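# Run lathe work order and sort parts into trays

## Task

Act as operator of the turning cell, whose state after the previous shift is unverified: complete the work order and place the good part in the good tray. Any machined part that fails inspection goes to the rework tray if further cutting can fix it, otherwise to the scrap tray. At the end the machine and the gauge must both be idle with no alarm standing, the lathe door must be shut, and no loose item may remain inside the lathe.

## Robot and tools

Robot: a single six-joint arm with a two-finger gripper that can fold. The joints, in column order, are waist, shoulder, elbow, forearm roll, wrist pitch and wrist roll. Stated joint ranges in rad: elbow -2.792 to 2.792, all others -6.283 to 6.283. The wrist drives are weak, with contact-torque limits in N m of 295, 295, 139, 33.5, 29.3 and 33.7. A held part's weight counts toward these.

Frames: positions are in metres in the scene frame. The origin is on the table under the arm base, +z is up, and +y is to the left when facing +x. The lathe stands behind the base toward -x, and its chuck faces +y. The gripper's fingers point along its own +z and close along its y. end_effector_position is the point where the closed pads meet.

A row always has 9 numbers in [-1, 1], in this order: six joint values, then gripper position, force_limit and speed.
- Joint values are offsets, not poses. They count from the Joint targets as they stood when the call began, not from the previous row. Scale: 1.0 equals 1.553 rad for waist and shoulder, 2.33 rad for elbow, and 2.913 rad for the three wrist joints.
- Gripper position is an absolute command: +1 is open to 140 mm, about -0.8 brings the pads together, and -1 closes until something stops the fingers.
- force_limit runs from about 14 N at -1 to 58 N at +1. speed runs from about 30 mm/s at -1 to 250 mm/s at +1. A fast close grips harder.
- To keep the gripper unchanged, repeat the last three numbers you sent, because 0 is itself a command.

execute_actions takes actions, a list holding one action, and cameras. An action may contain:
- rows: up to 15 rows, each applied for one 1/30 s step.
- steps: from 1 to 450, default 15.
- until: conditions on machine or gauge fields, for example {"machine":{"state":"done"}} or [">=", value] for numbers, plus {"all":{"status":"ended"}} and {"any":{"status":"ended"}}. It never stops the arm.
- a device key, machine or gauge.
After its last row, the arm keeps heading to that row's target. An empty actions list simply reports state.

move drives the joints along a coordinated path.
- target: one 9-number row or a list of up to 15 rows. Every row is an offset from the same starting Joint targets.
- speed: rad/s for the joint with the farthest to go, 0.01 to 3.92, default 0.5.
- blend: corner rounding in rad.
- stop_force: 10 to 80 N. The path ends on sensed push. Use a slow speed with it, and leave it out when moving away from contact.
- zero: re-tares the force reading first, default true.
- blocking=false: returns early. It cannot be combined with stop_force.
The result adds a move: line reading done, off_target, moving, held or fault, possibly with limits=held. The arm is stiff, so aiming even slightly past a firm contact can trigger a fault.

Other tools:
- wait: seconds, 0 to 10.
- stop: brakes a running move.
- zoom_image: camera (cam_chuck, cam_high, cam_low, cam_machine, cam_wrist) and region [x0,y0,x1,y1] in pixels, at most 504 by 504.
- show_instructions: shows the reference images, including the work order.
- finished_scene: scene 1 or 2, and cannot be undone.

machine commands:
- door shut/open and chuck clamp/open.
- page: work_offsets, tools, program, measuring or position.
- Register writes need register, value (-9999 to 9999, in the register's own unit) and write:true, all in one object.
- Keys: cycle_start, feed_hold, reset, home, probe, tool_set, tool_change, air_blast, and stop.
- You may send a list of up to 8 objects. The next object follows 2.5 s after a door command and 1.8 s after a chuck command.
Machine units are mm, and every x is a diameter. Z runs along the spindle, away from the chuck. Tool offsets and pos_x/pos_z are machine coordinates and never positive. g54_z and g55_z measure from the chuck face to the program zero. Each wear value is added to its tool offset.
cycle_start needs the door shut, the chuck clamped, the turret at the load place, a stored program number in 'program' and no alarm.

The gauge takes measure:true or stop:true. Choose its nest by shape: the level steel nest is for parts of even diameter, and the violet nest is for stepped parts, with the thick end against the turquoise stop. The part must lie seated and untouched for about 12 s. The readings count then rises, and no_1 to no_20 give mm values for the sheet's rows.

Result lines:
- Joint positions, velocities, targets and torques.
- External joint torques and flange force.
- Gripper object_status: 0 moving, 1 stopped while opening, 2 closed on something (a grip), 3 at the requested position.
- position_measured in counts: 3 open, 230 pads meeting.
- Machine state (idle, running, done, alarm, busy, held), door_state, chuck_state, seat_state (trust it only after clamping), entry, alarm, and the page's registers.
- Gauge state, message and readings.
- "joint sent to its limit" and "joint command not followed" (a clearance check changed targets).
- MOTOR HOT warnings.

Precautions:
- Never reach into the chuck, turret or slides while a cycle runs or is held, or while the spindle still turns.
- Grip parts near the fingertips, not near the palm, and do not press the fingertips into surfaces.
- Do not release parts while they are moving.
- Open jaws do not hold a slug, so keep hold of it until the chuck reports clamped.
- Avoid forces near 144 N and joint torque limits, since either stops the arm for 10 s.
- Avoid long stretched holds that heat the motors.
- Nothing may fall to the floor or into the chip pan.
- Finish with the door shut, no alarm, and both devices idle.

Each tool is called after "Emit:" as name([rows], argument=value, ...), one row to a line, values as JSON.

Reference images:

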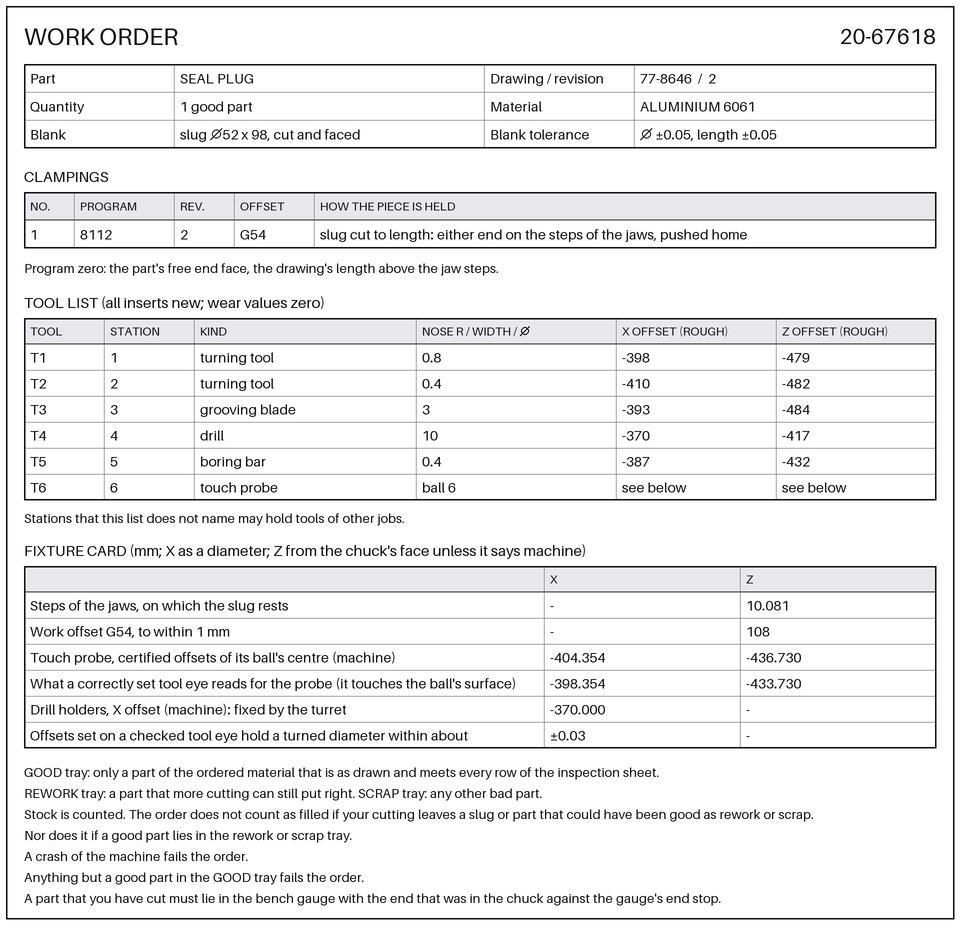

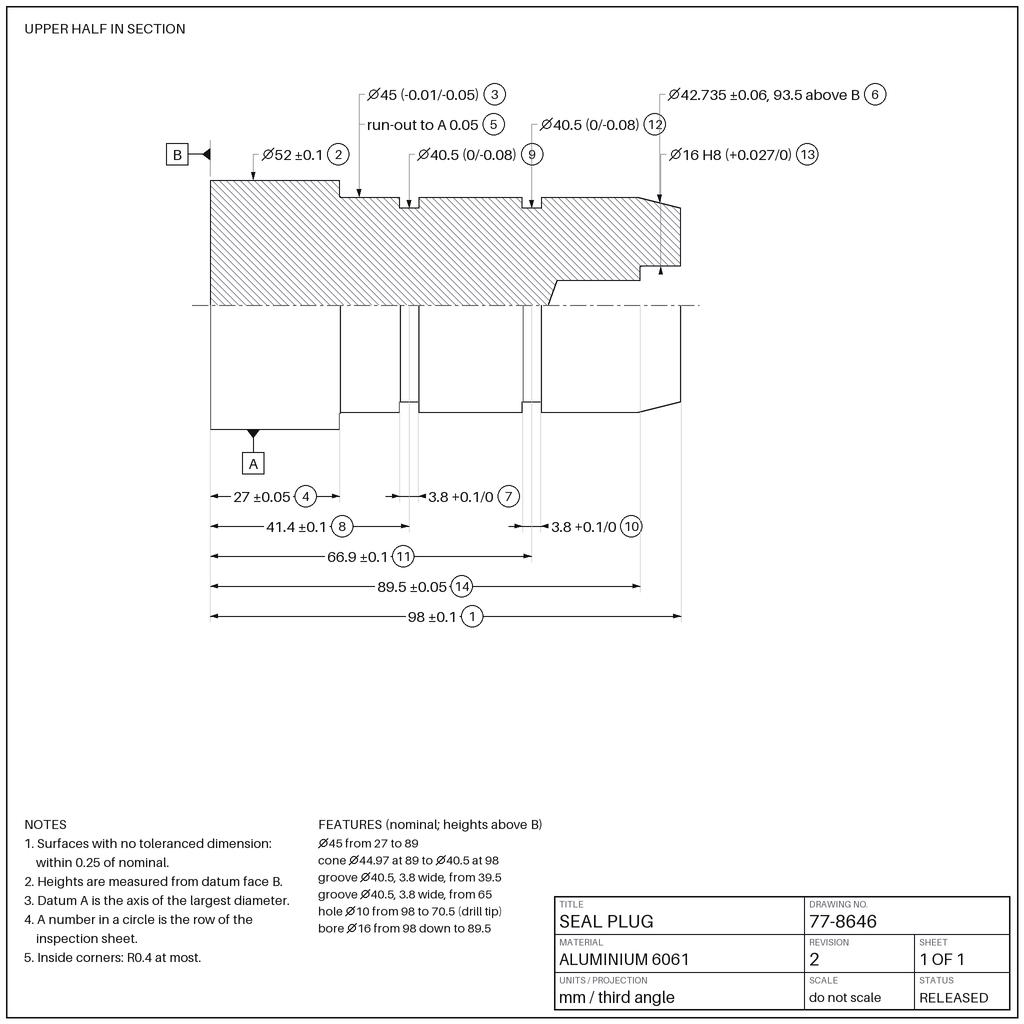

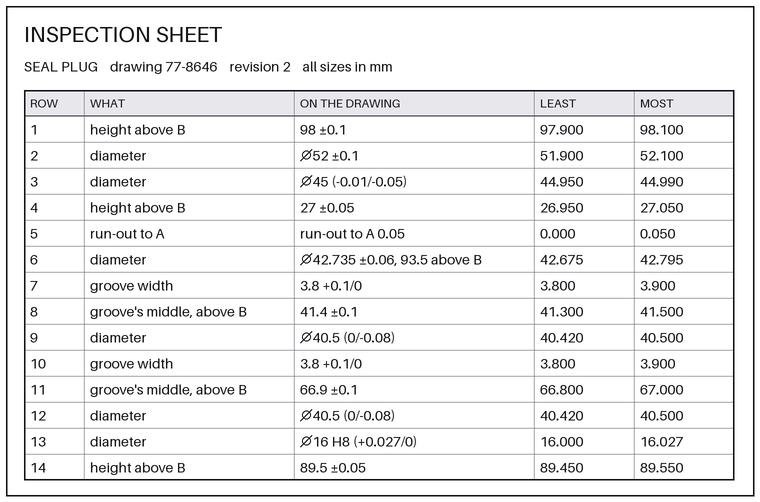

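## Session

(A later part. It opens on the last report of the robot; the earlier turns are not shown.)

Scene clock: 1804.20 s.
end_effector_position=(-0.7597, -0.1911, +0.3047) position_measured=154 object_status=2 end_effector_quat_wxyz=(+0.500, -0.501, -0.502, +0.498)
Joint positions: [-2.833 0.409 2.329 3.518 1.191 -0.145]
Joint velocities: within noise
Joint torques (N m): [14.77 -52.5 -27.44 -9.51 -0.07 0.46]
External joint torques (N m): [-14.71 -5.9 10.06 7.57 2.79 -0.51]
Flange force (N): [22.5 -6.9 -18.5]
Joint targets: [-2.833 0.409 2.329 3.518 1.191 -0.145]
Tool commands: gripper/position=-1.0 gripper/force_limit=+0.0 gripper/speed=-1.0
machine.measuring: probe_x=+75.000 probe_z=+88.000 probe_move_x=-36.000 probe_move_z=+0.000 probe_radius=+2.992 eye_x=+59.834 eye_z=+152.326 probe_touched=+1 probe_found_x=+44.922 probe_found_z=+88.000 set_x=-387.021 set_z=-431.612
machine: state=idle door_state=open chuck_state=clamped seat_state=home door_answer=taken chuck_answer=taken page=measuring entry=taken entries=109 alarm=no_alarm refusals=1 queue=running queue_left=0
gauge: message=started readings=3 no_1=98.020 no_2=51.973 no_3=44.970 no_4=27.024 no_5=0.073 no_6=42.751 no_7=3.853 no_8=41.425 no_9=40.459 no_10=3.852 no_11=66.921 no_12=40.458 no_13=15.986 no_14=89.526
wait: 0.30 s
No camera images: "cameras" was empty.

Emit:
execute_actions([
  {"machine":{"chuck":"open"},"steps":90,"until":{"machine":{"chuck_state":"open"}}},
], cameras=[])

Emit:
move(target=[-0.00015,0.00017,-0.00024,-0.00009,-0.00011,0.00004,-1,0.0,-1], speed=0.02, cameras=[])

Emit:
execute_actions([
  {"machine":{"chuck":"clamp"},"steps":90,"until":{"machine":{"chuck_state":"clamped"}}},
], cameras=[])

Emit:
wait(seconds=0.3, cameras=[])

Scene clock: 1807.77 s.
end_effector_position=(-0.7597, -0.1911, +0.3047) position_measured=154 object_status=2 end_effector_quat_wxyz=(+0.500, -0.501, -0.502, +0.498)
Joint positions: [-2.833 0.409 2.329 3.518 1.191 -0.145]
Joint velocities: within noise
Joint torques (N m): [20.21 -62.86 -25.42 -11.04 4.01 0.51]
External joint torques (N m): [-20.17 4.61 8.21 9.12 -1.31 -0.55]
Flange force (N): [24.5 5.0 -0.1]
Joint targets: [-2.833 0.409 2.329 3.518 1.191 -0.145]
Tool commands: gripper/position=-1.0 gripper/force_limit=+0.0 gripper/speed=-1.0
machine.measuring: probe_x=+75.000 probe_z=+88.000 probe_move_x=-36.000 probe_move_z=+0.000 probe_radius=+2.992 eye_x=+59.834 eye_z=+152.326 probe_touched=+1 probe_found_x=+44.922 probe_found_z=+88.000 set_x=-387.021 set_z=-431.612
machine: state=idle door_state=open chuck_state=open seat_state=open door_answer=taken chuck_answer=taken page=measuring entry=taken entries=109 alarm=no_alarm refusals=1 queue=running queue_left=0
gauge: message=started readings=3 no_1=98.020 no_2=51.973 no_3=44.970 no_4=27.024 no_5=0.073 no_6=42.751 no_7=3.853 no_8=41.425 no_9=40.459 no_10=3.852 no_11=66.921 no_12=40.458 no_13=15.986 no_14=89.526
No camera images: "cameras" was empty.

Scene clock: 1808.47 s.
end_effector_position=(-0.7600, -0.1911, +0.3047) position_measured=154 object_status=2 end_effector_quat_wxyz=(+0.500, -0.501, -0.502, +0.498)
Joint positions: [-2.833 0.409 2.329 3.517 1.191 -0.145]
Joint velocities: within noise
Joint torques (N m): [19.21 -62.36 -27.11 -10.79 3.86 0.67]
External joint torques (N m): [-19.23 3.81 9.85 8.88 -1.14 -0.72]
Flange force (N): [24.5 4.0 -4.2]
Joint targets: [-2.833 0.409 2.329 3.517 1.191 -0.145]
machine.measuring: probe_x=+75.000 probe_z=+88.000 probe_move_x=-36.000 probe_move_z=+0.000 probe_radius=+2.992 eye_x=+59.834 eye_z=+152.326 probe_touched=+1 probe_found_x=+44.922 probe_found_z=+88.000 set_x=-387.021 set_z=-431.612
machine: state=idle door_state=open chuck_state=open seat_state=open door_answer=taken chuck_answer=taken page=measuring entry=taken entries=109 alarm=no_alarm refusals=1 queue=running queue_left=0
gauge: message=started readings=3 no_1=98.020 no_2=51.973 no_3=44.970 no_4=27.024 no_5=0.073 no_6=42.751 no_7=3.853 no_8=41.425 no_9=40.459 no_10=3.852 no_11=66.921 no_12=40.458 no_13=15.986 no_14=89.526
move: done
No camera images: "cameras" was empty.

Scene clock: 1809.33 s.
end_effector_position=(-0.7600, -0.1911, +0.3047) position_measured=154 object_status=2 end_effector_quat_wxyz=(+0.500, -0.501, -0.502, +0.498)
Joint positions: [-2.833 0.409 2.329 3.517 1.191 -0.145]
Joint velocities: within noise
Joint torques (N m): [9.73 -52.27 -36.73 -9.14 0.33 0.39]
External joint torques (N m): [-9.72 -6.3 19.47 7.23 2.39 -0.43]
Flange force (N): [20.5 -6.3 -37.8]
Joint targets: [-2.833 0.409 2.329 3.517 1.191 -0.145]
Tool commands: gripper/position=-1.0 gripper/force_limit=+0.0 gripper/speed=-1.0
machine.measuring: probe_x=+75.000 probe_z=+88.000 probe_move_x=-36.000 probe_move_z=+0.000 probe_radius=+2.992 eye_x=+59.834 eye_z=+152.326 probe_touched=+1 probe_found_x=+44.922 probe_found_z=+88.000 set_x=-387.021 set_z=-431.612
machine: state=idle door_state=open chuck_state=clamped seat_state=home door_answer=taken chuck_answer=taken page=measuring entry=taken entries=109 alarm=no_alarm refusals=1 queue=running queue_left=0
gauge: message=started readings=3 no_1=98.020 no_2=51.973 no_3=44.970 no_4=27.024 no_5=0.073 no_6=42.751 no_7=3.853 no_8=41.425 no_9=40.459 no_10=3.852 no_11=66.921 no_12=40.458 no_13=15.986 no_14=89.526
No camera images: "cameras" was empty.

Scene clock: 1809.63 s.
end_effector_position=(-0.7600, -0.1911, +0.3047) position_measured=154 object_status=2 end_effector_quat_wxyz=(+0.500, -0.501, -0.502, +0.498)
Joint positions: [-2.833 0.409 2.329 3.517 1.191 -0.145]
Joint velocities: within noise
Joint torques (N m): [9.63 -52.25 -39.44 -9.49 0.42 0.32]
External joint torques (N m): [-9.54 -6.64 22.29 7.58 2.3 -0.37]
Flange force (N): [21.7 -6.6 -43.2]
Joint targets: [-2.833 0.409 2.329 3.517 1.191 -0.145]
Tool commands: gripper/position=-1.0 gripper/force_limit=+0.0 gripper/speed=-1.0
machine.measuring: probe_x=+75.000 probe_z=+88.000 probe_move_x=-36.000 probe_move_z=+0.000 probe_radius=+2.992 eye_x=+59.834 eye_z=+152.326 probe_touched=+1 probe_found_x=+44.922 probe_found_z=+88.000 set_x=-387.021 set_z=-431.612
machine: state=idle door_state=open chuck_state=clamped seat_state=home door_answer=taken chuck_answer=taken page=measuring entry=taken entries=109 alarm=no_alarm refusals=1 queue=running queue_left=0
gauge: message=started readings=3 no_1=98.020 no_2=51.973 no_3=44.970 no_4=27.024 no_5=0.073 no_6=42.751 no_7=3.853 no_8=41.425 no_9=40.459 no_10=3.852 no_11=66.921 no_12=40.458 no_13=15.986 no_14=89.526
wait: 0.30 s
No camera images: "cameras" was empty.

Emit:
execute_actions([
  {"machine":{"chuck":"open"},"steps":90,"until":{"machine":{"chuck_state":"open"}}},
], cameras=[])

Emit:
move(target=[-0.00002,0.00002,-0.00003,-0.00001,-0.00001,0,-1,0.0,-1], speed=0.02, cameras=[])

Emit:
execute_actions([
  {"machine":{"chuck":"clamp"},"steps":90,"until":{"machine":{"chuck_state":"clamped"}}},
], cameras=[])

Emit:
wait(seconds=0.3, cameras=[])

Emit:
move([
  [0,0,0,0,0,0,1,0.0,-1],
  [-0.2852,-0.0790,0.0847,-0.1642,0.0176,0.0614,1,0.0,-1],
  [-0.2228,-0.9987,-0.0266,-0.1287,-0.9180,0.0498,1,0.0,-1],
], speed=[0.2,0.3,0.6], blend=[0,0.05,0], cameras=[])

Emit:
execute_actions([
  {"machine":[{"door":"shut"},{"page":"measuring"},{"tool_change":true},{"register":"probe_z","value":43,"write":true},{"probe":true}],"steps":450,"until":{"machine":{"queue":["!=","running"],"state":["!=","busy"]}}},
], cameras=[])

Emit:
execute_actions([
  {"steps":300,"until":{"machine":{"queue":["!=","running"],"state":["!=","busy"]}}},
], cameras=[])

Emit:
execute_actions([
  {"machine":[{"register":"probe_z","value":88,"write":true},{"probe":true}],"steps":450,"until":{"machine":{"queue":["!=","running"],"state":["!=","busy"]}}},
], cameras=[])

Scene clock: 1816.37 s.
end_effector_position=(-0.7600, -0.1911, +0.3047) position_measured=154 object_status=2 end_effector_quat_wxyz=(+0.500, -0.501, -0.502, +0.498)
Joint positions: [-2.833 0.409 2.329 3.517 1.191 -0.145]
Joint velocities: within noise
Joint torques (N m): [20.02 -62.49 -23.25 -10.64 4.21 0.67]
External joint torques (N m): [-19.95 4.14 6.1 8.73 -1.51 -0.71]
Flange force (N): [23.3 3.1 3.4]
Joint targets: [-2.833 0.409 2.329 3.517 1.191 -0.145]
Tool commands: gripper/position=-1.0 gripper/force_limit=+0.0 gripper/speed=-1.0
machine.measuring: probe_x=+75.000 probe_z=+88.000 probe_move_x=-36.000 probe_move_z=+0.000 probe_radius=+2.992 eye_x=+59.834 eye_z=+152.326 probe_touched=+1 probe_found_x=+44.922 probe_found_z=+88.000 set_x=-387.021 set_z=-431.612
machine: state=idle door_state=open chuck_state=open seat_state=open door_answer=taken chuck_answer=taken page=measuring entry=taken entries=109 alarm=no_alarm refusals=1 queue=running queue_left=0
gauge: message=started readings=3 no_1=98.020 no_2=51.973 no_3=44.970 no_4=27.024 no_5=0.073 no_6=42.751 no_7=3.853 no_8=41.425 no_9=40.459 no_10=3.852 no_11=66.921 no_12=40.458 no_13=15.986 no_14=89.526
No camera images: "cameras" was empty.

Scene clock: 1816.87 s.
end_effector_position=(-0.7601, -0.1911, +0.3047) position_measured=154 object_status=2 end_effector_quat_wxyz=(+0.500, -0.501, -0.502, +0.498)
Joint positions: [-2.833 0.409 2.329 3.517 1.191 -0.145]
Joint velocities: within noise
Joint torques (N m): [19.81 -62.31 -25.86 -10.83 3.96 0.56]
External joint torques (N m): [-19.82 3.94 8.58 8.91 -1.25 -0.6]
Flange force (N): [24.7 3.8 -1.5]
Joint targets: [-2.833 0.409 2.329 3.517 1.191 -0.145]
machine.measuring: probe_x=+75.000 probe_z=+88.000 probe_move_x=-36.000 probe_move_z=+0.000 probe_radius=+2.992 eye_x=+59.834 eye_z=+152.326 probe_touched=+1 probe_found_x=+44.922 probe_found_z=+88.000 set_x=-387.021 set_z=-431.612
machine: state=idle door_state=open chuck_state=open seat_state=open door_answer=taken chuck_answer=taken page=measuring entry=taken entries=109 alarm=no_alarm refusals=1 queue=running queue_left=0
gauge: message=started readings=3 no_1=98.020 no_2=51.973 no_3=44.970 no_4=27.024 no_5=0.073 no_6=42.751 no_7=3.853 no_8=41.425 no_9=40.459 no_10=3.852 no_11=66.921 no_12=40.458 no_13=15.986 no_14=89.526
move: done
No camera images: "cameras" was empty.

Scene clock: 1817.73 s.
end_effector_position=(-0.7600, -0.1912, +0.3047) position_measured=154 object_status=2 end_effector_quat_wxyz=(+0.500, -0.501, -0.502, +0.498)
Joint positions: [-2.833 0.409 2.329 3.517 1.191 -0.145]
Joint velocities: within noise
Joint torques (N m): [10.84 -52.09 -35.01 -9.27 0.18 0.32]
External joint torques (N m): [-10.74 -6.09 17.78 7.34 2.52 -0.37]
Flange force (N): [21.0 -6.0 -34.3]
Joint targets: [-2.833 0.409 2.329 3.517 1.191 -0.145]
Tool commands: gripper/position=-1.0 gripper/force_limit=+0.0 gripper/speed=-1.0
machine.measuring: probe_x=+75.000 probe_z=+88.000 probe_move_x=-36.000 probe_move_z=+0.000 probe_radius=+2.992 eye_x=+59.834 eye_z=+152.326 probe_touched=+1 probe_found_x=+44.922 probe_found_z=+88.000 set_x=-387.021 set_z=-431.612
machine: state=idle door_state=open chuck_state=clamped seat_state=home door_answer=taken chuck_answer=taken page=measuring entry=taken entries=109 alarm=no_alarm refusals=1 queue=running queue_left=0
gauge: message=started readings=3 no_1=98.020 no_2=51.973 no_3=44.970 no_4=27.024 no_5=0.073 no_6=42.751 no_7=3.853 no_8=41.425 no_9=40.459 no_10=3.852 no_11=66.921 no_12=40.458 no_13=15.986 no_14=89.526
No camera images: "cameras" was empty.

Scene clock: 1818.03 s.
end_effector_position=(-0.7601, -0.1912, +0.3047) position_measured=154 object_status=2 end_effector_quat_wxyz=(+0.500, -0.501, -0.502, +0.498)
Joint positions: [-2.833 0.409 2.329 3.517 1.191 -0.145]
Joint velocities: within noise
Joint torques (N m): [9.92 -52.92 -37.76 -9.49 0.4 0.47]
External joint torques (N m): [-9.88 -5.67 20.4 7.55 2.32 -0.51]
Flange force (N): [20.5 -5.2 -38.9]
Joint targets: [-2.833 0.409 2.329 3.517 1.191 -0.145]
Tool commands: gripper/position=-1.0 gripper/force_limit=+0.0 gripper/speed=-1.0
machine.measuring: probe_x=+75.000 probe_z=+88.000 probe_move_x=-36.000 probe_move_z=+0.000 probe_radius=+2.992 eye_x=+59.834 eye_z=+152.326 probe_touched=+1 probe_found_x=+44.922 probe_found_z=+88.000 set_x=-387.021 set_z=-431.612
machine: state=idle door_state=open chuck_state=clamped seat_state=home door_answer=taken chuck_answer=taken page=measuring entry=taken entries=109 alarm=no_alarm refusals=1 queue=running queue_left=0
gauge: message=started readings=3 no_1=98.020 no_2=51.973 no_3=44.970 no_4=27.024 no_5=0.073 no_6=42.751 no_7=3.853 no_8=41.425 no_9=40.459 no_10=3.852 no_11=66.921 no_12=40.458 no_13=15.986 no_14=89.526
wait: 0.30 s
No camera images: "cameras" was empty.

Scene clock: 1827.97 s.
end_effector_position=(-0.1108, -0.0357, +0.4658) position_measured=3 object_status=3 end_effector_quat_wxyz=(-0.186, +0.682, +0.683, -0.185)
Joint positions: [-3.179 -1.142 2.267 3.142 -1.483 0]
Joint velocities: within noise
Joint torques (N m): [-0.2 54.25 -38.58 -3.87 1.43 0.22]
External joint torques (N m): [0.43 -0.02 -0.34 -0.03 -0.08 -0.24]
Flange force (N): [0.0 0.0 0.0]
Joint targets: [-3.179 -1.142 2.267 3.142 -1.483 0.000]
machine.measuring: probe_x=+75.000 probe_z=+88.000 probe_move_x=-36.000 probe_move_z=+0.000 probe_radius=+2.992 eye_x=+59.834 eye_z=+152.326 probe_touched=+1 probe_found_x=+44.922 probe_found_z=+88.000 set_x=-387.021 set_z=-431.612
machine: state=idle door_state=open chuck_state=clamped seat_state=home door_answer=taken chuck_answer=taken page=measuring entry=taken entries=109 alarm=no_alarm refusals=1 queue=done queue_left=0
gauge: message=started readings=3 no_1=98.020 no_2=51.973 no_3=44.970 no_4=27.024 no_5=0.073 no_6=42.751 no_7=3.853 no_8=41.425 no_9=40.459 no_10=3.852 no_11=66.921 no_12=40.458 no_13=15.986 no_14=89.526
move: done
No camera images: "cameras" was empty.

Scene clock: 1843.13 s.
end_effector_position=(-0.1108, -0.0357, +0.4658) position_measured=3 object_status=3 end_effector_quat_wxyz=(-0.186, +0.682, +0.683, -0.185)
Joint positions: [-3.179 -1.142 2.267 3.142 -1.483 0]
Joint velocities: within noise
Joint torques (N m): [-0.16 53.86 -38.88 -3.91 1.45 0.2]
External joint torques (N m): [0.38 0.46 0.04 0.02 -0.11 -0.22]
Flange force (N): [0.0 0.0 0.0]
Joint targets: [-3.179 -1.142 2.267 3.142 -1.483 0.000]
Tool commands: gripper/position=+1.0 gripper/force_limit=+0.0 gripper/speed=-1.0
machine.measuring: probe_x=+75.000 probe_z=+43.000 probe_move_x=-36.000 probe_move_z=+0.000 probe_radius=+2.992 eye_x=+59.834 eye_z=+152.326 probe_touched=+1 probe_found_x=+44.956 probe_found_z=+43.000 set_x=-387.021 set_z=-431.612
machine: state=idle door_state=shut chuck_state=clamped seat_state=home door_answer=taken chuck_answer=taken page=measuring entry=taken entries=112 alarm=no_alarm refusals=1 queue=done queue_left=0
gauge: message=started readings=3 no_1=98.020 no_2=51.973 no_3=44.970 no_4=27.024 no_5=0.073 no_6=42.751 no_7=3.853 no_8=41.425 no_9=40.459 no_10=3.852 no_11=66.921 no_12=40.458 no_13=15.986 no_14=89.526
No camera images: "cameras" was empty.

Scene clock: 1843.37 s.
end_effector_position=(-0.1108, -0.0357, +0.4658) position_measured=3 object_status=3 end_effector_quat_wxyz=(-0.186, +0.682, +0.683, -0.185)
Joint positions: [-3.179 -1.142 2.267 3.142 -1.483 0]
Joint velocities: within noise
Joint torques (N m): [-0.21 53.57 -38.51 -3.9 1.46 0.19]
External joint torques (N m): [0.45 0.26 -0.44 -0.01 -0.12 -0.21]
Flange force (N): [0.0 0.0 0.0]
Joint targets: [-3.179 -1.142 2.267 3.142 -1.483 0.000]
Tool commands: gripper/position=+1.0 gripper/force_limit=+0.0 gripper/speed=-1.0
machine.measuring: probe_x=+75.000 probe_z=+43.000 probe_move_x=-36.000 probe_move_z=+0.000 probe_radius=+2.992 eye_x=+59.834 eye_z=+152.326 probe_touched=+1 probe_found_x=+44.956 probe_found_z=+43.000 set_x=-387.021 set_z=-431.612
machine: state=idle door_state=shut chuck_state=clamped seat_state=home door_answer=taken chuck_answer=taken page=measuring entry=taken entries=112 alarm=no_alarm refusals=1 queue=done queue_left=0
gauge: message=started readings=3 no_1=98.020 no_2=51.973 no_3=44.970 no_4=27.024 no_5=0.073 no_6=42.751 no_7=3.853 no_8=41.425 no_9=40.459 no_10=3.852 no_11=66.921 no_12=40.458 no_13=15.986 no_14=89.526
No camera images: "cameras" was empty.

Scene clock: 1849.73 s.
end_effector_position=(-0.1108, -0.0357, +0.4658) position_measured=3 object_status=3 end_effector_quat_wxyz=(-0.186, +0.682, +0.683, -0.185)
Joint positions: [-3.179 -1.142 2.267 3.142 -1.483 0]
Joint velocities: within noise
Joint torques (N m): [-0.69 53.69 -38.74 -3.87 1.38 0.19]
External joint torques (N m): [1.04 0.4 -0.1 -0.02 -0.04 -0.22]
Flange force (N): [0.0 0.0 0.0]
Joint targets: [-3.179 -1.142 2.267 3.142 -1.483 0.000]
Tool commands: gripper/position=+1.0 gripper/force_limit=+0.0 gripper/speed=-1.0
machine.measuring: probe_x=+75.000 probe_z=+88.000 probe_move_x=-36.000 probe_move_z=+0.000 probe_radius=+2.992 eye_x=+59.834 eye_z=+152.326 probe_touched=+1 probe_found_x=+44.925 probe_found_z=+88.000 set_x=-387.021 set_z=-431.612
machine: state=idle door_state=shut chuck_state=clamped seat_state=home door_answer=taken chuck_answer=taken page=measuring entry=taken entries=114 alarm=no_alarm refusals=1 queue=done queue_left=0
gauge: message=started readings=3 no_1=98.020 no_2=51.973 no_3=44.970 no_4=27.024 no_5=0.073 no_6=42.751 no_7=3.853 no_8=41.425 no_9=40.459 no_10=3.852 no_11=66.921 no_12=40.458 no_13=15.986 no_14=89.526
No camera images: "cameras" was empty.

Emit:
execute_actions([
  {"machine":[{"home":true},{"door":"open"}],"steps":300,"until":{"machine":{"door_state":"open"}}},
], cameras=[])

Emit:
move([
  [-0.0624,0.9197,0.1113,-0.0355,0.9356,0.0116,1,0.0,-1],
], speed=0.6, cameras=[])

Emit:
move([
  [0.2852,0.0790,-0.0847,0.1642,-0.0176,-0.0614,1,0.0,-1],
  [0.2852,0.0790,-0.0847,0.1642,-0.0176,-0.0614,-1,0.0,-1],
], speed=[0.25,0.1], cameras=[])

Emit:
execute_actions([
  {"machine":{"chuck":"open"},"steps":90,"until":{"machine":{"chuck_state":"open"}}},
], cameras=[])

Emit:
move(target=[0.0159,0.0026,-0.0037,0.0092,-0.0003,-0.0039,-1,0.0,-1], speed=0.02, stop_force=18, cameras=[])

Emit:
move(target=[-0.00018,0.0002,-0.00028,-0.0001,-0.00013,0.00005,-1,0.0,-1], speed=0.02, cameras=[])

Emit:
execute_actions([
  {"machine":{"chuck":"clamp"},"steps":90,"until":{"machine":{"chuck_state":"clamped"}}},
], cameras=[])

Emit:
wait(seconds=0.3, cameras=[])

Scene clock: 1858.40 s.
end_effector_position=(-0.1108, -0.0357, +0.4658) position_measured=3 object_status=3 end_effector_quat_wxyz=(-0.186, +0.682, +0.683, -0.185)
Joint positions: [-3.179 -1.142 2.267 3.142 -1.483 0]
Joint velocities: within noise
Joint torques (N m): [-0.47 53.42 -38.93 -3.98 1.49 0.25]
External joint torques (N m): [0.62 0.57 -0.06 0.07 -0.14 -0.27]
Flange force (N): [0.0 0.0 0.0]
Joint targets: [-3.179 -1.142 2.267 3.142 -1.483 0.000]
Tool commands: gripper/position=+1.0 gripper/force_limit=+0.0 gripper/speed=-1.0
machine.measuring: probe_x=+75.000 probe_z=+88.000 probe_move_x=-36.000 probe_move_z=+0.000 probe_radius=+2.992 eye_x=+59.834 eye_z=+152.326 probe_touched=+1 probe_found_x=+44.925 probe_found_z=+88.000 set_x=-387.021 set_z=-431.612
machine: state=idle door_state=open chuck_state=clamped seat_state=home door_answer=taken chuck_answer=taken page=measuring entry=taken entries=115 alarm=no_alarm refusals=1 queue=running queue_left=0
gauge: message=started readings=3 no_1=98.020 no_2=51.973 no_3=44.970 no_4=27.024 no_5=0.073 no_6=42.751 no_7=3.853 no_8=41.425 no_9=40.459 no_10=3.852 no_11=66.921 no_12=40.458 no_13=15.986 no_14=89.526
No camera images: "cameras" was empty.

Scene clock: 1863.37 s.
end_effector_position=(-0.6908, -0.0009, +0.3166) position_measured=3 object_status=3 end_effector_quat_wxyz=(+0.499, -0.500, -0.502, +0.499)
Joint positions: [-3.276 0.286 2.526 3.039 1.242 0.034]
Joint velocities: within noise
Joint torques (N m): [-0.03 -44.96 -15.82 -1.19 2.79 0.23]
External joint torques (N m): [0 -0.87 -0.45 -0.07 -0.11 -0.27]
Flange force (N): [0.0 -2.7 0.1]
Joint targets: [-3.276 0.286 2.526 3.039 1.242 0.034]
machine.measuring: probe_x=+75.000 probe_z=+88.000 probe_move_x=-36.000 probe_move_z=+0.000 probe_radius=+2.992 eye_x=+59.834 eye_z=+152.326 probe_touched=+1 probe_found_x=+44.925 probe_found_z=+88.000 set_x=-387.021 set_z=-431.612
machine: state=idle door_state=open chuck_state=clamped seat_state=home door_answer=taken chuck_answer=taken page=measuring entry=taken entries=115 alarm=no_alarm refusals=1 queue=done queue_left=0
gauge: message=started readings=3 no_1=98.020 no_2=51.973 no_3=44.970 no_4=27.024 no_5=0.073 no_6=42.751 no_7=3.853 no_8=41.425 no_9=40.459 no_10=3.852 no_11=66.921 no_12=40.458 no_13=15.986 no_14=89.526
move: done
No camera images: "cameras" was empty.

Scene clock: 1869.17 s.
end_effector_position=(-0.7601, -0.1911, +0.3047) position_measured=154 object_status=0 end_effector_quat_wxyz=(+0.500, -0.501, -0.502, +0.498)
Joint positions: [-2.833 0.409 2.329 3.517 1.191 -0.145]
Joint velocities: within noise
Joint torques (N m): [-5.17 -50.09 -19.95 -0.89 -0.41 0.43]
External joint torques (N m): [5.28 -8.2 2.68 -1.04 3.12 -0.48]
Flange force (N): [-3.6 -9.7 -17.2]
Joint targets: [-2.833 0.409 2.329 3.517 1.191 -0.145]
machine.measuring: probe_x=+75.000 probe_z=+88.000 probe_move_x=-36.000 probe_move_z=+0.000 probe_radius=+2.992 eye_x=+59.834 eye_z=+152.326 probe_touched=+1 probe_found_x=+44.925 probe_found_z=+88.000 set_x=-387.021 set_z=-431.612
machine: state=idle door_state=open chuck_state=clamped seat_state=home door_answer=taken chuck_answer=taken page=measuring entry=taken entries=115 alarm=no_alarm refusals=1 queue=done queue_left=0
gauge: message=started readings=3 no_1=98.020 no_2=51.973 no_3=44.970 no_4=27.024 no_5=0.073 no_6=42.751 no_7=3.853 no_8=41.425 no_9=40.459 no_10=3.852 no_11=66.921 no_12=40.458 no_13=15.986 no_14=89.526
move: done
No camera images: "cameras" was empty.

Scene clock: 1870.00 s.
end_effector_position=(-0.7601, -0.1911, +0.3047) position_measured=154 object_status=2 end_effector_quat_wxyz=(+0.500, -0.501, -0.502, +0.498)
Joint positions: [-2.833 0.409 2.329 3.517 1.191 -0.145]
Joint velocities: within noise
Joint torques (N m): [0.32 -61.7 -19.83 -2.44 4.75 0.17]
External joint torques (N m): [-0.2 3.38 2.48 0.5 -2.04 -0.22]
Flange force (N): [-0.4 2.8 0.2]
Joint targets: [-2.833 0.409 2.329 3.517 1.191 -0.145]
Tool commands: gripper/position=-1.0 gripper/force_limit=+0.0 gripper/speed=-1.0
machine.measuring: probe_x=+75.000 probe_z=+88.000 probe_move_x=-36.000 probe_move_z=+0.000 probe_radius=+2.992 eye_x=+59.834 eye_z=+152.326 probe_touched=+1 probe_found_x=+44.925 probe_found_z=+88.000 set_x=-387.021 set_z=-431.612
machine: state=idle door_state=open chuck_state=open seat_state=open door_answer=taken chuck_answer=taken page=measuring entry=taken entries=115 alarm=no_alarm refusals=1 queue=running queue_left=0
gauge: message=started readings=3 no_1=98.020 no_2=51.973 no_3=44.970 no_4=27.024 no_5=0.073 no_6=42.751 no_7=3.853 no_8=41.425 no_9=40.459 no_10=3.852 no_11=66.921 no_12=40.458 no_13=15.986 no_14=89.526
No camera images: "cameras" was empty.

Scene clock: 1871.00 s.
end_effector_position=(-0.7601, -0.1921, +0.3048) position_measured=154 object_status=2 end_effector_quat_wxyz=(+0.500, -0.501, -0.502, +0.498)
Joint positions: [-2.831 0.409 2.328 3.52 1.191 -0.146]
Joint velocities: within noise
Joint torques (N m): [17.63 -59.44 -24.27 -9.77 3.07 0.46]
External joint torques (N m): [-17.67 1.34 7.12 7.86 -0.37 -0.51]
Flange force (N): [22.7 0.4 -2.7]
Joint targets: [-2.831 0.409 2.328 3.520 1.191 -0.146]
machine.measuring: probe_x=+75.000 probe_z=+88.000 probe_move_x=-36.000 probe_move_z=+0.000 probe_radius=+2.992 eye_x=+59.834 eye_z=+152.326 probe_touched=+1 probe_found_x=+44.925 probe_found_z=+88.000 set_x=-387.021 set_z=-431.612
machine: state=idle door_state=open chuck_state=open seat_state=open door_answer=taken chuck_answer=taken page=measuring entry=taken entries=115 alarm=no_alarm refusals=1 queue=running queue_left=0
gauge: message=started readings=3 no_1=98.020 no_2=51.973 no_3=44.970 no_4=27.024 no_5=0.073 no_6=42.751 no_7=3.853 no_8=41.425 no_9=40.459 no_10=3.852 no_11=66.921 no_12=40.458 no_13=15.986 no_14=89.526
move: contact; the forearm roll is farthest, 0.023 rad from its target
No camera images: "cameras" was empty.

Scene clock: 1871.70 s.
end_effector_position=(-0.7604, -0.1921, +0.3047) position_measured=154 object_status=2 end_effector_quat_wxyz=(+0.500, -0.501, -0.501, +0.498)
Joint positions: [-2.831 0.41 2.327 3.52 1.19 -0.146]
Joint velocities: within noise
Joint torques (N m): [17.1 -61.23 -25.64 -9.72 3.62 0.51]
External joint torques (N m): [-17.05 2.89 8.43 7.8 -0.92 -0.56]
Flange force (N): [21.9 2.7 -3.6]
Joint targets: [-2.831 0.410 2.327 3.520 1.190 -0.146]
machine.measuring: probe_x=+75.000 probe_z=+88.000 probe_move_x=-36.000 probe_move_z=+0.000 probe_radius=+2.992 eye_x=+59.834 eye_z=+152.326 probe_touched=+1 probe_found_x=+44.925 probe_found_z=+88.000 set_x=-387.021 set_z=-431.612
machine: state=idle door_state=open chuck_state=open seat_state=open door_answer=taken chuck_answer=taken page=measuring entry=taken entries=115 alarm=no_alarm refusals=1 queue=done queue_left=0
gauge: message=started readings=3 no_1=98.020 no_2=51.973 no_3=44.970 no_4=27.024 no_5=0.073 no_6=42.751 no_7=3.853 no_8=41.425 no_9=40.459 no_10=3.852 no_11=66.921 no_12=40.458 no_13=15.986 no_14=89.526
move: done
No camera images: "cameras" was empty.

Scene clock: 1872.57 s.
end_effector_position=(-0.7604, -0.1921, +0.3047) position_measured=154 object_status=2 end_effector_quat_wxyz=(+0.500, -0.501, -0.502, +0.498)
Joint positions: [-2.831 0.41 2.327 3.52 1.19 -0.146]
Joint velocities: within noise
Joint torques (N m): [6.47 -52.01 -37.7 -8.01 0.28 0.33]
External joint torques (N m): [-6.5 -6.68 20.42 6.09 2.44 -0.38]
Flange force (N): [17.5 -6.4 -41.4]
Joint targets: [-2.831 0.410 2.327 3.520 1.190 -0.146]
Tool commands: gripper/position=-1.0 gripper/force_limit=+0.0 gripper/speed=-1.0
machine.measuring: probe_x=+75.000 probe_z=+88.000 probe_move_x=-36.000 probe_move_z=+0.000 probe_radius=+2.992 eye_x=+59.834 eye_z=+152.326 probe_touched=+1 probe_found_x=+44.925 probe_found_z=+88.000 set_x=-387.021 set_z=-431.612
machine: state=idle door_state=open chuck_state=clamped seat_state=home door_answer=taken chuck_answer=taken page=measuring entry=taken entries=115 alarm=no_alarm refusals=1 queue=running queue_left=0
gauge: message=started readings=3 no_1=98.020 no_2=51.973 no_3=44.970 no_4=27.024 no_5=0.073 no_6=42.751 no_7=3.853 no_8=41.425 no_9=40.459 no_10=3.852 no_11=66.921 no_12=40.458 no_13=15.986 no_14=89.526
No camera images: "cameras" was empty.

Scene clock: 1872.87 s.
end_effector_position=(-0.7604, -0.1921, +0.3047) position_measured=154 object_status=2 end_effector_quat_wxyz=(+0.500, -0.501, -0.501, +0.498)
Joint positions: [-2.831 0.41 2.327 3.52 1.19 -0.146]
Joint velocities: within noise
Joint torques (N m): [5.82 -52.15 -40.51 -8.18 0.47 0.36]
External joint torques (N m): [-5.7 -6.25 23.22 6.25 2.24 -0.4]
Flange force (N): [17.5 -5.4 -46.3]
Joint targets: [-2.831 0.410 2.327 3.520 1.190 -0.146]
Tool commands: gripper/position=-1.0 gripper/force_limit=+0.0 gripper/speed=-1.0
machine.measuring: probe_x=+75.000 probe_z=+88.000 probe_move_x=-36.000 probe_move_z=+0.000 probe_radius=+2.992 eye_x=+59.834 eye_z=+152.326 probe_touched=+1 probe_found_x=+44.925 probe_found_z=+88.000 set_x=-387.021 set_z=-431.612
machine: state=idle door_state=open chuck_state=clamped seat_state=home door_answer=taken chuck_answer=taken page=measuring entry=taken entries=115 alarm=no_alarm refusals=1 queue=running queue_left=0
gauge: message=started readings=3 no_1=98.020 no_2=51.973 no_3=44.970 no_4=27.024 no_5=0.073 no_6=42.751 no_7=3.853 no_8=41.425 no_9=40.459 no_10=3.852 no_11=66.921 no_12=40.458 no_13=15.986 no_14=89.526
wait: 0.30 s
No camera images: "cameras" was empty.

-46.3 as wanted. Release and probe.

Emit:
move([
  [0,0,0,0,0,0,1,0.0,-1],
  [-0.2865,-0.0796,0.0856,-0.1652,0.0179,0.0618,1,0.0,-1],
  [-0.2241,-0.9987,-0.0258,-0.1298,-0.9176,0.0501,1,0.0,-1],
], speed=[0.2,0.3,0.6], blend=[0,0.05,0], cameras=[])

Emit:
execute_actions([
  {"machine":[{"door":"shut"},{"page":"measuring"},{"tool_change":true},{"register":"probe_z","value":43,"write":true},{"probe":true}],"steps":450,"until":{"machine":{"queue":["!=","running"],"state":["!=","busy"]}}},
], cameras=[])

Emit:
execute_actions([
  {"steps":300,"until":{"machine":{"queue":["!=","running"],"state":["!=","busy"]}}},
], cameras=[])

Emit:
execute_actions([
  {"machine":[{"register":"probe_z","value":88,"write":true},{"probe":true}],"steps":450,"until":{"machine":{"queue":["!=","running"],"state":["!=","busy"]}}},
], cameras=[])

Scene clock: 1886.10 s.
end_effector_position=(-0.1111, -0.0356, +0.4656) position_measured=3 object_status=3 end_effector_quat_wxyz=(-0.186, +0.682, +0.683, -0.185)
Joint positions: [-3.179 -1.142 2.267 3.142 -1.482 0]
Joint velocities: within noise
Joint torques (N m): [0.16 52.75 -38.5 -3.81 1.5 0.2]
External joint torques (N m): [0.18 1.17 -0.34 -0.09 -0.16 -0.22]
Flange force (N): [0.0 0.0 0.0]
Joint targets: [-3.179 -1.142 2.267 3.142 -1.482 0.000]
machine.measuring: probe_x=+75.000 probe_z=+88.000 probe_move_x=-36.000 probe_move_z=+0.000 probe_radius=+2.992 eye_x=+59.834 eye_z=+152.326 probe_touched=+1 probe_found_x=+44.925 probe_found_z=+88.000 set_x=-387.021 set_z=-431.612
machine: state=idle door_state=open chuck_state=clamped seat_state=home door_answer=taken chuck_answer=taken page=measuring entry=taken entries=115 alarm=no_alarm refusals=1 queue=done queue_left=0
gauge: message=started readings=3 no_1=98.020 no_2=51.973 no_3=44.970 no_4=27.024 no_5=0.073 no_6=42.751 no_7=3.853 no_8=41.425 no_9=40.459 no_10=3.852 no_11=66.921 no_12=40.458 no_13=15.986 no_14=89.526
move: done
No camera images: "cameras" was empty.

Scene clock: 1901.27 s.
end_effector_position=(-0.1111, -0.0356, +0.4656) position_measured=3 object_status=3 end_effector_quat_wxyz=(-0.186, +0.682, +0.683, -0.185)
Joint positions: [-3.179 -1.142 2.267 3.142 -1.482 0]
Joint velocities: within noise
Joint torques (N m): [-0.23 53.78 -38.64 -4 1.46 0.25]
External joint torques (N m): [0.49 0.45 -0.2 0.1 -0.12 -0.27]
Flange force (N): [0.0 0.0 0.0]
Joint targets: [-3.179 -1.142 2.267 3.142 -1.482 0.000]
Tool commands: gripper/position=+1.0 gripper/force_limit=+0.0 gripper/speed=-1.0
machine.measuring: probe_x=+75.000 probe_z=+43.000 probe_move_x=-36.000 probe_move_z=+0.000 probe_radius=+2.992 eye_x=+59.834 eye_z=+152.326 probe_touched=+1 probe_found_x=+44.958 probe_found_z=+43.000 set_x=-387.021 set_z=-431.612
machine: state=idle door_state=shut chuck_state=clamped seat_state=home door_answer=taken chuck_answer=taken page=measuring entry=taken entries=118 alarm=no_alarm refusals=1 queue=done queue_left=0
gauge: message=started readings=3 no_1=98.020 no_2=51.973 no_3=44.970 no_4=27.024 no_5=0.073 no_6=42.751 no_7=3.853 no_8=41.425 no_9=40.459 no_10=3.852 no_11=66.921 no_12=40.458 no_13=15.986 no_14=89.526
No camera images: "cameras" was empty.

Scene clock: 1901.50 s.
end_effector_position=(-0.1111, -0.0356, +0.4656) position_measured=3 object_status=3 end_effector_quat_wxyz=(-0.186, +0.682, +0.683, -0.185)
Joint positions: [-3.179 -1.142 2.267 3.142 -1.482 0]
Joint velocities: within noise
Joint torques (N m): [-0.07 53.4 -38.87 -3.9 1.45 0.21]
External joint torques (N m): [0.2 0.86 -0.06 -0.01 -0.1 -0.23]
Flange force (N): [0.0 0.0 0.0]
Joint targets: [-3.179 -1.142 2.267 3.142 -1.482 0.000]
Tool commands: gripper/position=+1.0 gripper/force_limit=+0.0 gripper/speed=-1.0
machine.measuring: probe_x=+75.000 probe_z=+43.000 probe_move_x=-36.000 probe_move_z=+0.000 probe_radius=+2.992 eye_x=+59.834 eye_z=+152.326 probe_touched=+1 probe_found_x=+44.958 probe_found_z=+43.000 set_x=-387.021 set_z=-431.612
machine: state=idle door_state=shut chuck_state=clamped seat_state=home door_answer=taken chuck_answer=taken page=measuring entry=taken entries=118 alarm=no_alarm refusals=1 queue=done queue_left=0
gauge: message=started readings=3 no_1=98.020 no_2=51.973 no_3=44.970 no_4=27.024 no_5=0.073 no_6=42.751 no_7=3.853 no_8=41.425 no_9=40.459 no_10=3.852 no_11=66.921 no_12=40.458 no_13=15.986 no_14=89.526
No camera images: "cameras" was empty.

Scene clock: 1907.87 s.
end_effector_position=(-0.1111, -0.0356, +0.4656) position_measured=3 object_status=3 end_effector_quat_wxyz=(-0.186, +0.682, +0.683, -0.185)
Joint positions: [-3.179 -1.142 2.267 3.142 -1.482 0]
Joint velocities: within noise
Joint torques (N m): [0.02 53.52 -38.95 -3.85 1.49 0.23]
External joint torques (N m): [0.35 0.36 -0.11 -0.06 -0.14 -0.25]
Flange force (N): [0.0 0.0 0.0]
Joint targets: [-3.179 -1.142 2.267 3.142 -1.482 0.000]
Tool commands: gripper/position=+1.0 gripper/force_limit=+0.0 gripper/speed=-1.0
machine.measuring: probe_x=+75.000 probe_z=+88.000 probe_move_x=-36.000 probe_move_z=+0.000 probe_radius=+2.992 eye_x=+59.834 eye_z=+152.326 probe_touched=+1 probe_found_x=+44.940 probe_found_z=+88.000 set_x=-387.021 set_z=-431.612
machine: state=idle door_state=shut chuck_state=clamped seat_state=home door_answer=taken chuck_answer=taken page=measuring entry=taken entries=120 alarm=no_alarm refusals=1 queue=done queue_left=0
gauge: message=started readings=3 no_1=98.020 no_2=51.973 no_3=44.970 no_4=27.024 no_5=0.073 no_6=42.751 no_7=3.853 no_8=41.425 no_9=40.459 no_10=3.852 no_11=66.921 no_12=40.458 no_13=15.986 no_14=89.526
No camera images: "cameras" was empty.

Emit:
execute_actions([
  {"machine":[{"register":"t5_x_wear","value":-0.02,"write":true},{"home":true},{"page":"program"},{"cycle_start":true}],"steps":240,"until":{"machine":{"state":"running"}}},
], cameras=[])

Emit:
wait(seconds=10, cameras=[])

Emit:
wait(seconds=10, cameras=[])

Emit:
execute_actions([
  {"steps":450,"until":{"machine":{"state":["!=","running"]}}},
], cameras=[])

Emit:
execute_actions([
  {"steps":450,"until":{"machine":{"state":["!=","running"]}}},
], cameras=[])

Emit:
execute_actions([
  {"steps":450,"until":{"machine":{"state":["!=","running"]}}},
], cameras=[])

Emit:
execute_actions([
  {"steps":450,"until":{"machine":{"state":["!=","running"]}}},
], cameras=[])

Emit:
execute_actions([
  {"steps":450,"until":{"machine":{"state":["!=","running"]}}},
], cameras=[])

Emit:
execute_actions([
  {"steps":450,"until":{"machine":{"state":["!=","running"]}}},
], cameras=[])

Emit:
execute_actions([
  {"steps":450,"until":{"machine":{"state":"done"}}},
], cameras=[])

Emit:
execute_actions([
  {"steps":450,"until":{"machine":{"state":"done"}}},
], cameras=[])

Scene clock: 1918.60 s.
end_effector_position=(-0.1111, -0.0356, +0.4656) position_measured=3 object_status=3 end_effector_quat_wxyz=(-0.186, +0.682, +0.683, -0.185)
Joint positions: [-3.179 -1.142 2.267 3.142 -1.482 0]
Joint velocities: within noise
Joint torques (N m): [0.53 53.01 -38.84 -3.83 1.45 0.15]
External joint torques (N m): [-0.16 0.7 -0.14 -0.08 -0.11 -0.17]
Flange force (N): [0.0 0.0 0.0]
Joint targets: [-3.179 -1.142 2.267 3.142 -1.482 0.000]
Tool commands: gripper/position=+1.0 gripper/force_limit=+0.0 gripper/speed=-1.0
machine.program: program=+8112 tool_call=+6 tool_in_place=+0 program_revision=+2 program_offset=+54 load_peak=+0 stored1_number=+8118 stored1_revision=+3 stored2_number=+1373 stored2_revision=+5 stored3_number=+8112 stored3_revision=+2 stored4_number=+0 stored4_revision=+0 cycles=+2
machine: state=running door_state=shut chuck_state=clamped seat_state=home door_answer=taken chuck_answer=taken page=program entry=taken entries=123 alarm=no_alarm refusals=1 queue=running queue_left=0
gauge: message=started readings=3 no_1=98.020 no_2=51.973 no_3=44.970 no_4=27.024 no_5=0.073 no_6=42.751 no_7=3.853 no_8=41.425 no_9=40.459 no_10=3.852 no_11=66.921 no_12=40.458 no_13=15.986 no_14=89.526
No camera images: "cameras" was empty.

Scene clock: 1928.60 s.
end_effector_position=(-0.1111, -0.0356, +0.4656) position_measured=3 object_status=3 end_effector_quat_wxyz=(-0.186, +0.682, +0.683, -0.185)
Joint positions: [-3.179 -1.142 2.267 3.142 -1.482 0]
Joint velocities: within noise
Joint torques (N m): [-0.22 53.38 -38.91 -3.85 1.52 0.15]
External joint torques (N m): [0.5 0.35 -0.01 -0.05 -0.17 -0.18]
Flange force (N): [0.0 0.0 0.0]
Joint targets: [-3.179 -1.142 2.267 3.142 -1.482 0.000]
Tool commands: gripper/position=+1.0 gripper/force_limit=+0.0 gripper/speed=-1.0
machine.program: program=+8112 tool_call=+6 tool_in_place=+1 program_revision=+2 program_offset=+54 load_peak=+0 stored1_number=+8118 stored1_revision=+3 stored2_number=+1373 stored2_revision=+5 stored3_number=+8112 stored3_revision=+2 stored4_number=+0 stored4_revision=+0 cycles=+2
machine: state=running door_state=shut chuck_state=clamped seat_state=home door_answer=taken chuck_answer=taken page=program entry=taken entries=123 alarm=no_alarm refusals=1 queue=running queue_left=0
gauge: message=started readings=3 no_1=98.020 no_2=51.973 no_3=44.970 no_4=27.024 no_5=0.073 no_6=42.751 no_7=3.853 no_8=41.425 no_9=40.459 no_10=3.852 no_11=66.921 no_12=40.458 no_13=15.986 no_14=89.526
wait: 10.00 s
No camera images: "cameras" was empty.

Scene clock: 1938.60 s.
end_effector_position=(-0.1111, -0.0356, +0.4656) position_measured=3 object_status=3 end_effector_quat_wxyz=(-0.186, +0.682, +0.683, -0.185)
Joint positions: [-3.179 -1.142 2.267 3.142 -1.482 0]
Joint velocities: within noise
Joint torques (N m): [0.21 54.1 -38.75 -3.85 1.5 0.29]
External joint torques (N m): [0.04 0.12 -0.26 -0.06 -0.15 -0.31]
Flange force (N): [0.0 0.0 0.0]
Joint targets: [-3.179 -1.142 2.267 3.142 -1.482 0.000]
Tool commands: gripper/position=+1.0 gripper/force_limit=+0.0 gripper/speed=-1.0
machine.program: program=+8112 tool_call=+6 tool_in_place=+1 program_revision=+2 program_offset=+54 load_peak=+0 stored1_number=+8118 stored1_revision=+3 stored2_number=+1373 stored2_revision=+5 stored3_number=+8112 stored3_revision=+2 stored4_number=+0 stored4_revision=+0 cycles=+2
machine: state=running door_state=shut chuck_state=clamped seat_state=home door_answer=taken chuck_answer=taken page=program entry=taken entries=123 alarm=no_alarm refusals=1 queue=running queue_left=0
gauge: message=started readings=3 no_1=98.020 no_2=51.973 no_3=44.970 no_4=27.024 no_5=0.073 no_6=42.751 no_7=3.853 no_8=41.425 no_9=40.459 no_10=3.852 no_11=66.921 no_12=40.458 no_13=15.986 no_14=89.526
wait: 10.00 s
No camera images: "cameras" was empty.

Scene clock: 1953.80 s.
end_effector_position=(-0.1111, -0.0356, +0.4656) position_measured=3 object_status=3 end_effector_quat_wxyz=(-0.186, +0.682, +0.683, -0.185)
Joint positions: [-3.179 -1.142 2.267 3.142 -1.482 0]
Joint velocities: within noise
Joint torques (N m): [0.09 53.37 -38.78 -3.88 1.42 0.24]
External joint torques (N m): [0.06 1.02 -0.18 -0.03 -0.07 -0.27]
Flange force (N): [0.0 0.0 0.0]
Joint targets: [-3.179 -1.142 2.267 3.142 -1.482 0.000]
Tool commands: gripper/position=+1.0 gripper/force_limit=+0.0 gripper/speed=-1.0
machine.program: program=+8112 tool_call=+6 tool_in_place=+1 program_revision=+2 program_offset=+54 load_peak=+0 stored1_number=+8118 stored1_revision=+3 stored2_number=+1373 stored2_revision=+5 stored3_number=+8112 stored3_revision=+2 stored4_number=+0 stored4_revision=+0 cycles=+2
machine: state=running door_state=shut chuck_state=clamped seat_state=home door_answer=taken chuck_answer=taken page=program entry=taken entries=123 alarm=no_alarm refusals=1 queue=running queue_left=0
gauge: message=started readings=3 no_1=98.020 no_2=51.973 no_3=44.970 no_4=27.024 no_5=0.073 no_6=42.751 no_7=3.853 no_8=41.425 no_9=40.459 no_10=3.852 no_11=66.921 no_12=40.458 no_13=15.986 no_14=89.526
No camera images: "cameras" was empty.

Scene clock: 1969.00 s.
end_effector_position=(-0.1111, -0.0356, +0.4656) position_measured=3 object_status=3 end_effector_quat_wxyz=(-0.186, +0.682, +0.683, -0.185)
Joint positions: [-3.179 -1.142 2.267 3.142 -1.482 0]
Joint velocities: within noise
Joint torques (N m): [-0.22 53.7 -38.97 -4.02 1.44 0.29]
External joint torques (N m): [0.37 0.51 0.01 0.11 -0.09 -0.31]
Flange force (N): [0.0 0.0 0.0]
Joint targets: [-3.179 -1.142 2.267 3.142 -1.482 0.000]
Tool commands: gripper/position=+1.0 gripper/force_limit=+0.0 gripper/speed=-1.0
machine.program: program=+8112 tool_call=+6 tool_in_place=+1 program_revision=+2 program_offset=+54 load_peak=+0 stored1_number=+8118 stored1_revision=+3 stored2_number=+1373 stored2_revision=+5 stored3_number=+8112 stored3_revision=+2 stored4_number=+0 stored4_revision=+0 cycles=+2
machine: state=running door_state=shut chuck_state=clamped seat_state=home door_answer=taken chuck_answer=taken page=program entry=taken entries=123 alarm=no_alarm refusals=1 queue=running queue_left=0
gauge: message=started readings=3 no_1=98.020 no_2=51.973 no_3=44.970 no_4=27.024 no_5=0.073 no_6=42.751 no_7=3.853 no_8=41.425 no_9=40.459 no_10=3.852 no_11=66.921 no_12=40.458 no_13=15.986 no_14=89.526
No camera images: "cameras" was empty.

Scene clock: 1984.20 s.
end_effector_position=(-0.1111, -0.0356, +0.4656) position_measured=3 object_status=3 end_effector_quat_wxyz=(-0.186, +0.682, +0.683, -0.185)
Joint positions: [-3.179 -1.142 2.267 3.142 -1.482 0]
Joint velocities: within noise
Joint torques (N m): [-0.24 52.81 -38.74 -3.82 1.58 0.17]
External joint torques (N m): [0.53 1.51 -0.15 -0.08 -0.22 -0.19]
Flange force (N): [0.0 0.0 0.0]
Joint targets: [-3.179 -1.142 2.267 3.142 -1.482 0.000]
Tool commands: gripper/position=+1.0 gripper/force_limit=+0.0 gripper/speed=-1.0
machine.program: program=+8112 tool_call=+6 tool_in_place=+2 program_revision=+2 program_offset=+54 load_peak=+0 stored1_number=+8118 stored1_revision=+3 stored2_number=+1373 stored2_revision=+5 stored3_number=+8112 stored3_revision=+2 stored4_number=+0 stored4_revision=+0 cycles=+2
machine: state=running door_state=shut chuck_state=clamped seat_state=home door_answer=taken chuck_answer=taken page=program entry=taken entries=123 alarm=no_alarm refusals=1 queue=running queue_left=0
gauge: message=started readings=3 no_1=98.020 no_2=51.973 no_3=44.970 no_4=27.024 no_5=0.073 no_6=42.751 no_7=3.853 no_8=41.425 no_9=40.459 no_10=3.852 no_11=66.921 no_12=40.458 no_13=15.986 no_14=89.526
No camera images: "cameras" was empty.

Scene clock: 1999.40 s.
end_effector_position=(-0.1111, -0.0356, +0.4656) position_measured=3 object_status=3 end_effector_quat_wxyz=(-0.186, +0.682, +0.683, -0.185)
Joint positions: [-3.179 -1.142 2.267 3.142 -1.482 0]
Joint velocities: within noise
Joint torques (N m): [-0.06 54.04 -38.81 -3.85 1.47 0.18]
External joint torques (N m): [0.35 0.1 -0.33 -0.08 -0.11 -0.2]
Flange force (N): [0.0 0.0 0.0]
Joint targets: [-3.179 -1.142 2.267 3.142 -1.482 0.000]
Tool commands: gripper/position=+1.0 gripper/force_limit=+0.0 gripper/speed=-1.0
machine.program: program=+8112 tool_call=+6 tool_in_place=+2 program_revision=+2 program_offset=+54 load_peak=+0 stored1_number=+8118 stored1_revision=+3 stored2_number=+1373 stored2_revision=+5 stored3_number=+8112 stored3_revision=+2 stored4_number=+0 stored4_revision=+0 cycles=+2
machine: state=running door_state=shut chuck_state=clamped seat_state=home door_answer=taken chuck_answer=taken page=program entry=taken entries=123 alarm=no_alarm refusals=1 queue=running queue_left=0
gauge: message=started readings=3 no_1=98.020 no_2=51.973 no_3=44.970 no_4=27.024 no_5=0.073 no_6=42.751 no_7=3.853 no_8=41.425 no_9=40.459 no_10=3.852 no_11=66.921 no_12=40.458 no_13=15.986 no_14=89.526
No camera images: "cameras" was empty.

Scene clock: 2014.60 s.
end_effector_position=(-0.1111, -0.0356, +0.4656) position_measured=3 object_status=3 end_effector_quat_wxyz=(-0.186, +0.682, +0.683, -0.185)
Joint positions: [-3.179 -1.142 2.267 3.142 -1.482 0]
Joint velocities: within noise
Joint torques (N m): [-0.12 53.76 -38.71 -3.9 1.53 0.22]
External joint torques (N m): [0.32 0.57 -0.13 0 -0.18 -0.25]
Flange force (N): [0.0 0.0 0.0]
Joint targets: [-3.179 -1.142 2.267 3.142 -1.482 0.000]
Tool commands: gripper/position=+1.0 gripper/force_limit=+0.0 gripper/speed=-1.0
machine.program: program=+8112 tool_call=+6 tool_in_place=+3 program_revision=+2 program_offset=+54 load_peak=+0 stored1_number=+8118 stored1_revision=+3 stored2_number=+1373 stored2_revision=+5 stored3_number=+8112 stored3_revision=+2 stored4_number=+0 stored4_revision=+0 cycles=+2
machine: state=running door_state=shut chuck_state=clamped seat_state=home door_answer=taken chuck_answer=taken page=program entry=taken entries=123 alarm=no_alarm refusals=1 queue=running queue_left=0
gauge: message=started readings=3 no_1=98.020 no_2=51.973 no_3=44.970 no_4=27.024 no_5=0.073 no_6=42.751 no_7=3.853 no_8=41.425 no_9=40.459 no_10=3.852 no_11=66.921 no_12=40.458 no_13=15.986 no_14=89.526
No camera images: "cameras" was empty.

Scene clock: 2029.80 s.
end_effector_position=(-0.1111, -0.0356, +0.4656) position_measured=3 object_status=3 end_effector_quat_wxyz=(-0.186, +0.682, +0.683, -0.185)
Joint positions: [-3.179 -1.142 2.267 3.142 -1.482 0]
Joint velocities: within noise
Joint torques (N m): [0.28 52.93 -38.53 -3.96 1.45 0.3]
External joint torques (N m): [-0.05 1.06 -0.22 0.07 -0.11 -0.32]
Flange force (N): [0.0 0.0 0.0]
Joint targets: [-3.179 -1.142 2.267 3.142 -1.482 0.000]
Tool commands: gripper/position=+1.0 gripper/force_limit=+0.0 gripper/speed=-1.0
machine.program: program=+8112 tool_call=+6 tool_in_place=+3 program_revision=+2 program_offset=+54 load_peak=+0 stored1_number=+8118 stored1_revision=+3 stored2_number=+1373 stored2_revision=+5 stored3_number=+8112 stored3_revision=+2 stored4_number=+0 stored4_revision=+0 cycles=+2
machine: state=running door_state=shut chuck_state=clamped seat_state=home door_answer=taken chuck_answer=taken page=program entry=taken entries=123 alarm=no_alarm refusals=1 queue=running queue_left=0
gauge: message=started readings=3 no_1=98.020 no_2=51.973 no_3=44.970 no_4=27.024 no_5=0.073 no_6=42.751 no_7=3.853 no_8=41.425 no_9=40.459 no_10=3.852 no_11=66.921 no_12=40.458 no_13=15.986 no_14=89.526
No camera images: "cameras" was empty.

Scene clock: 2045.00 s.
end_effector_position=(-0.1111, -0.0356, +0.4656) position_measured=3 object_status=3 end_effector_quat_wxyz=(-0.186, +0.682, +0.683, -0.185)
Joint positions: [-3.179 -1.142 2.267 3.142 -1.482 0]
Joint velocities: within noise
Joint torques (N m): [-0.33 53.15 -38.64 -3.91 1.55 0.19]
External joint torques (N m): [0.45 0.66 -0.3 0 -0.2 -0.22]
Flange force (N): [0.0 0.0 0.0]
Joint targets: [-3.179 -1.142 2.267 3.142 -1.482 0.000]
Tool commands: gripper/position=+1.0 gripper/force_limit=+0.0 gripper/speed=-1.0
machine.program: program=+8112 tool_call=+6 tool_in_place=+5 program_revision=+2 program_offset=+54 load_peak=+0 stored1_number=+8118 stored1_revision=+3 stored2_number=+1373 stored2_revision=+5 stored3_number=+8112 stored3_revision=+2 stored4_number=+0 stored4_revision=+0 cycles=+2
machine: state=running door_state=shut chuck_state=clamped seat_state=home door_answer=taken chuck_answer=taken page=program entry=taken entries=123 alarm=no_alarm refusals=1 queue=running queue_left=0
gauge: message=started readings=3 no_1=98.020 no_2=51.973 no_3=44.970 no_4=27.024 no_5=0.073 no_6=42.751 no_7=3.853 no_8=41.425 no_9=40.459 no_10=3.852 no_11=66.921 no_12=40.458 no_13=15.986 no_14=89.526
No camera images: "cameras" was empty.

Scene clock: 2056.37 s.
end_effector_position=(-0.1111, -0.0356, +0.4656) position_measured=3 object_status=3 end_effector_quat_wxyz=(-0.186, +0.682, +0.683, -0.185)
Joint positions: [-3.179 -1.142 2.267 3.142 -1.482 0]
Joint velocities: within noise
Joint torques (N m): [-0.04 53.8 -38.69 -3.89 1.48 0.21]
External joint torques (N m): [0.28 -0.08 -0.36 -0.03 -0.14 -0.23]
Flange force (N): [0.0 0.0 0.0]
Joint targets: [-3.179 -1.142 2.267 3.142 -1.482 0.000]
Tool commands: gripper/position=+1.0 gripper/force_limit=+0.0 gripper/speed=-1.0
machine.program: program=+8112 tool_call=+6 tool_in_place=+5 program_revision=+2 program_offset=+54 load_peak=+0 stored1_number=+8118 stored1_revision=+3 stored2_number=+1373 stored2_revision=+5 stored3_number=+8112 stored3_revision=+2 stored4_number=+0 stored4_revision=+0 cycles=+3
machine: state=done door_state=shut chuck_state=clamped seat_state=home door_answer=taken chuck_answer=taken page=program entry=taken entries=123 alarm=no_alarm refusals=1 queue=done queue_left=0
gauge: message=started readings=3 no_1=98.020 no_2=51.973 no_3=44.970 no_4=27.024 no_5=0.073 no_6=42.751 no_7=3.853 no_8=41.425 no_9=40.459 no_10=3.852 no_11=66.921 no_12=40.458 no_13=15.986 no_14=89.526
No camera images: "cameras" was empty.


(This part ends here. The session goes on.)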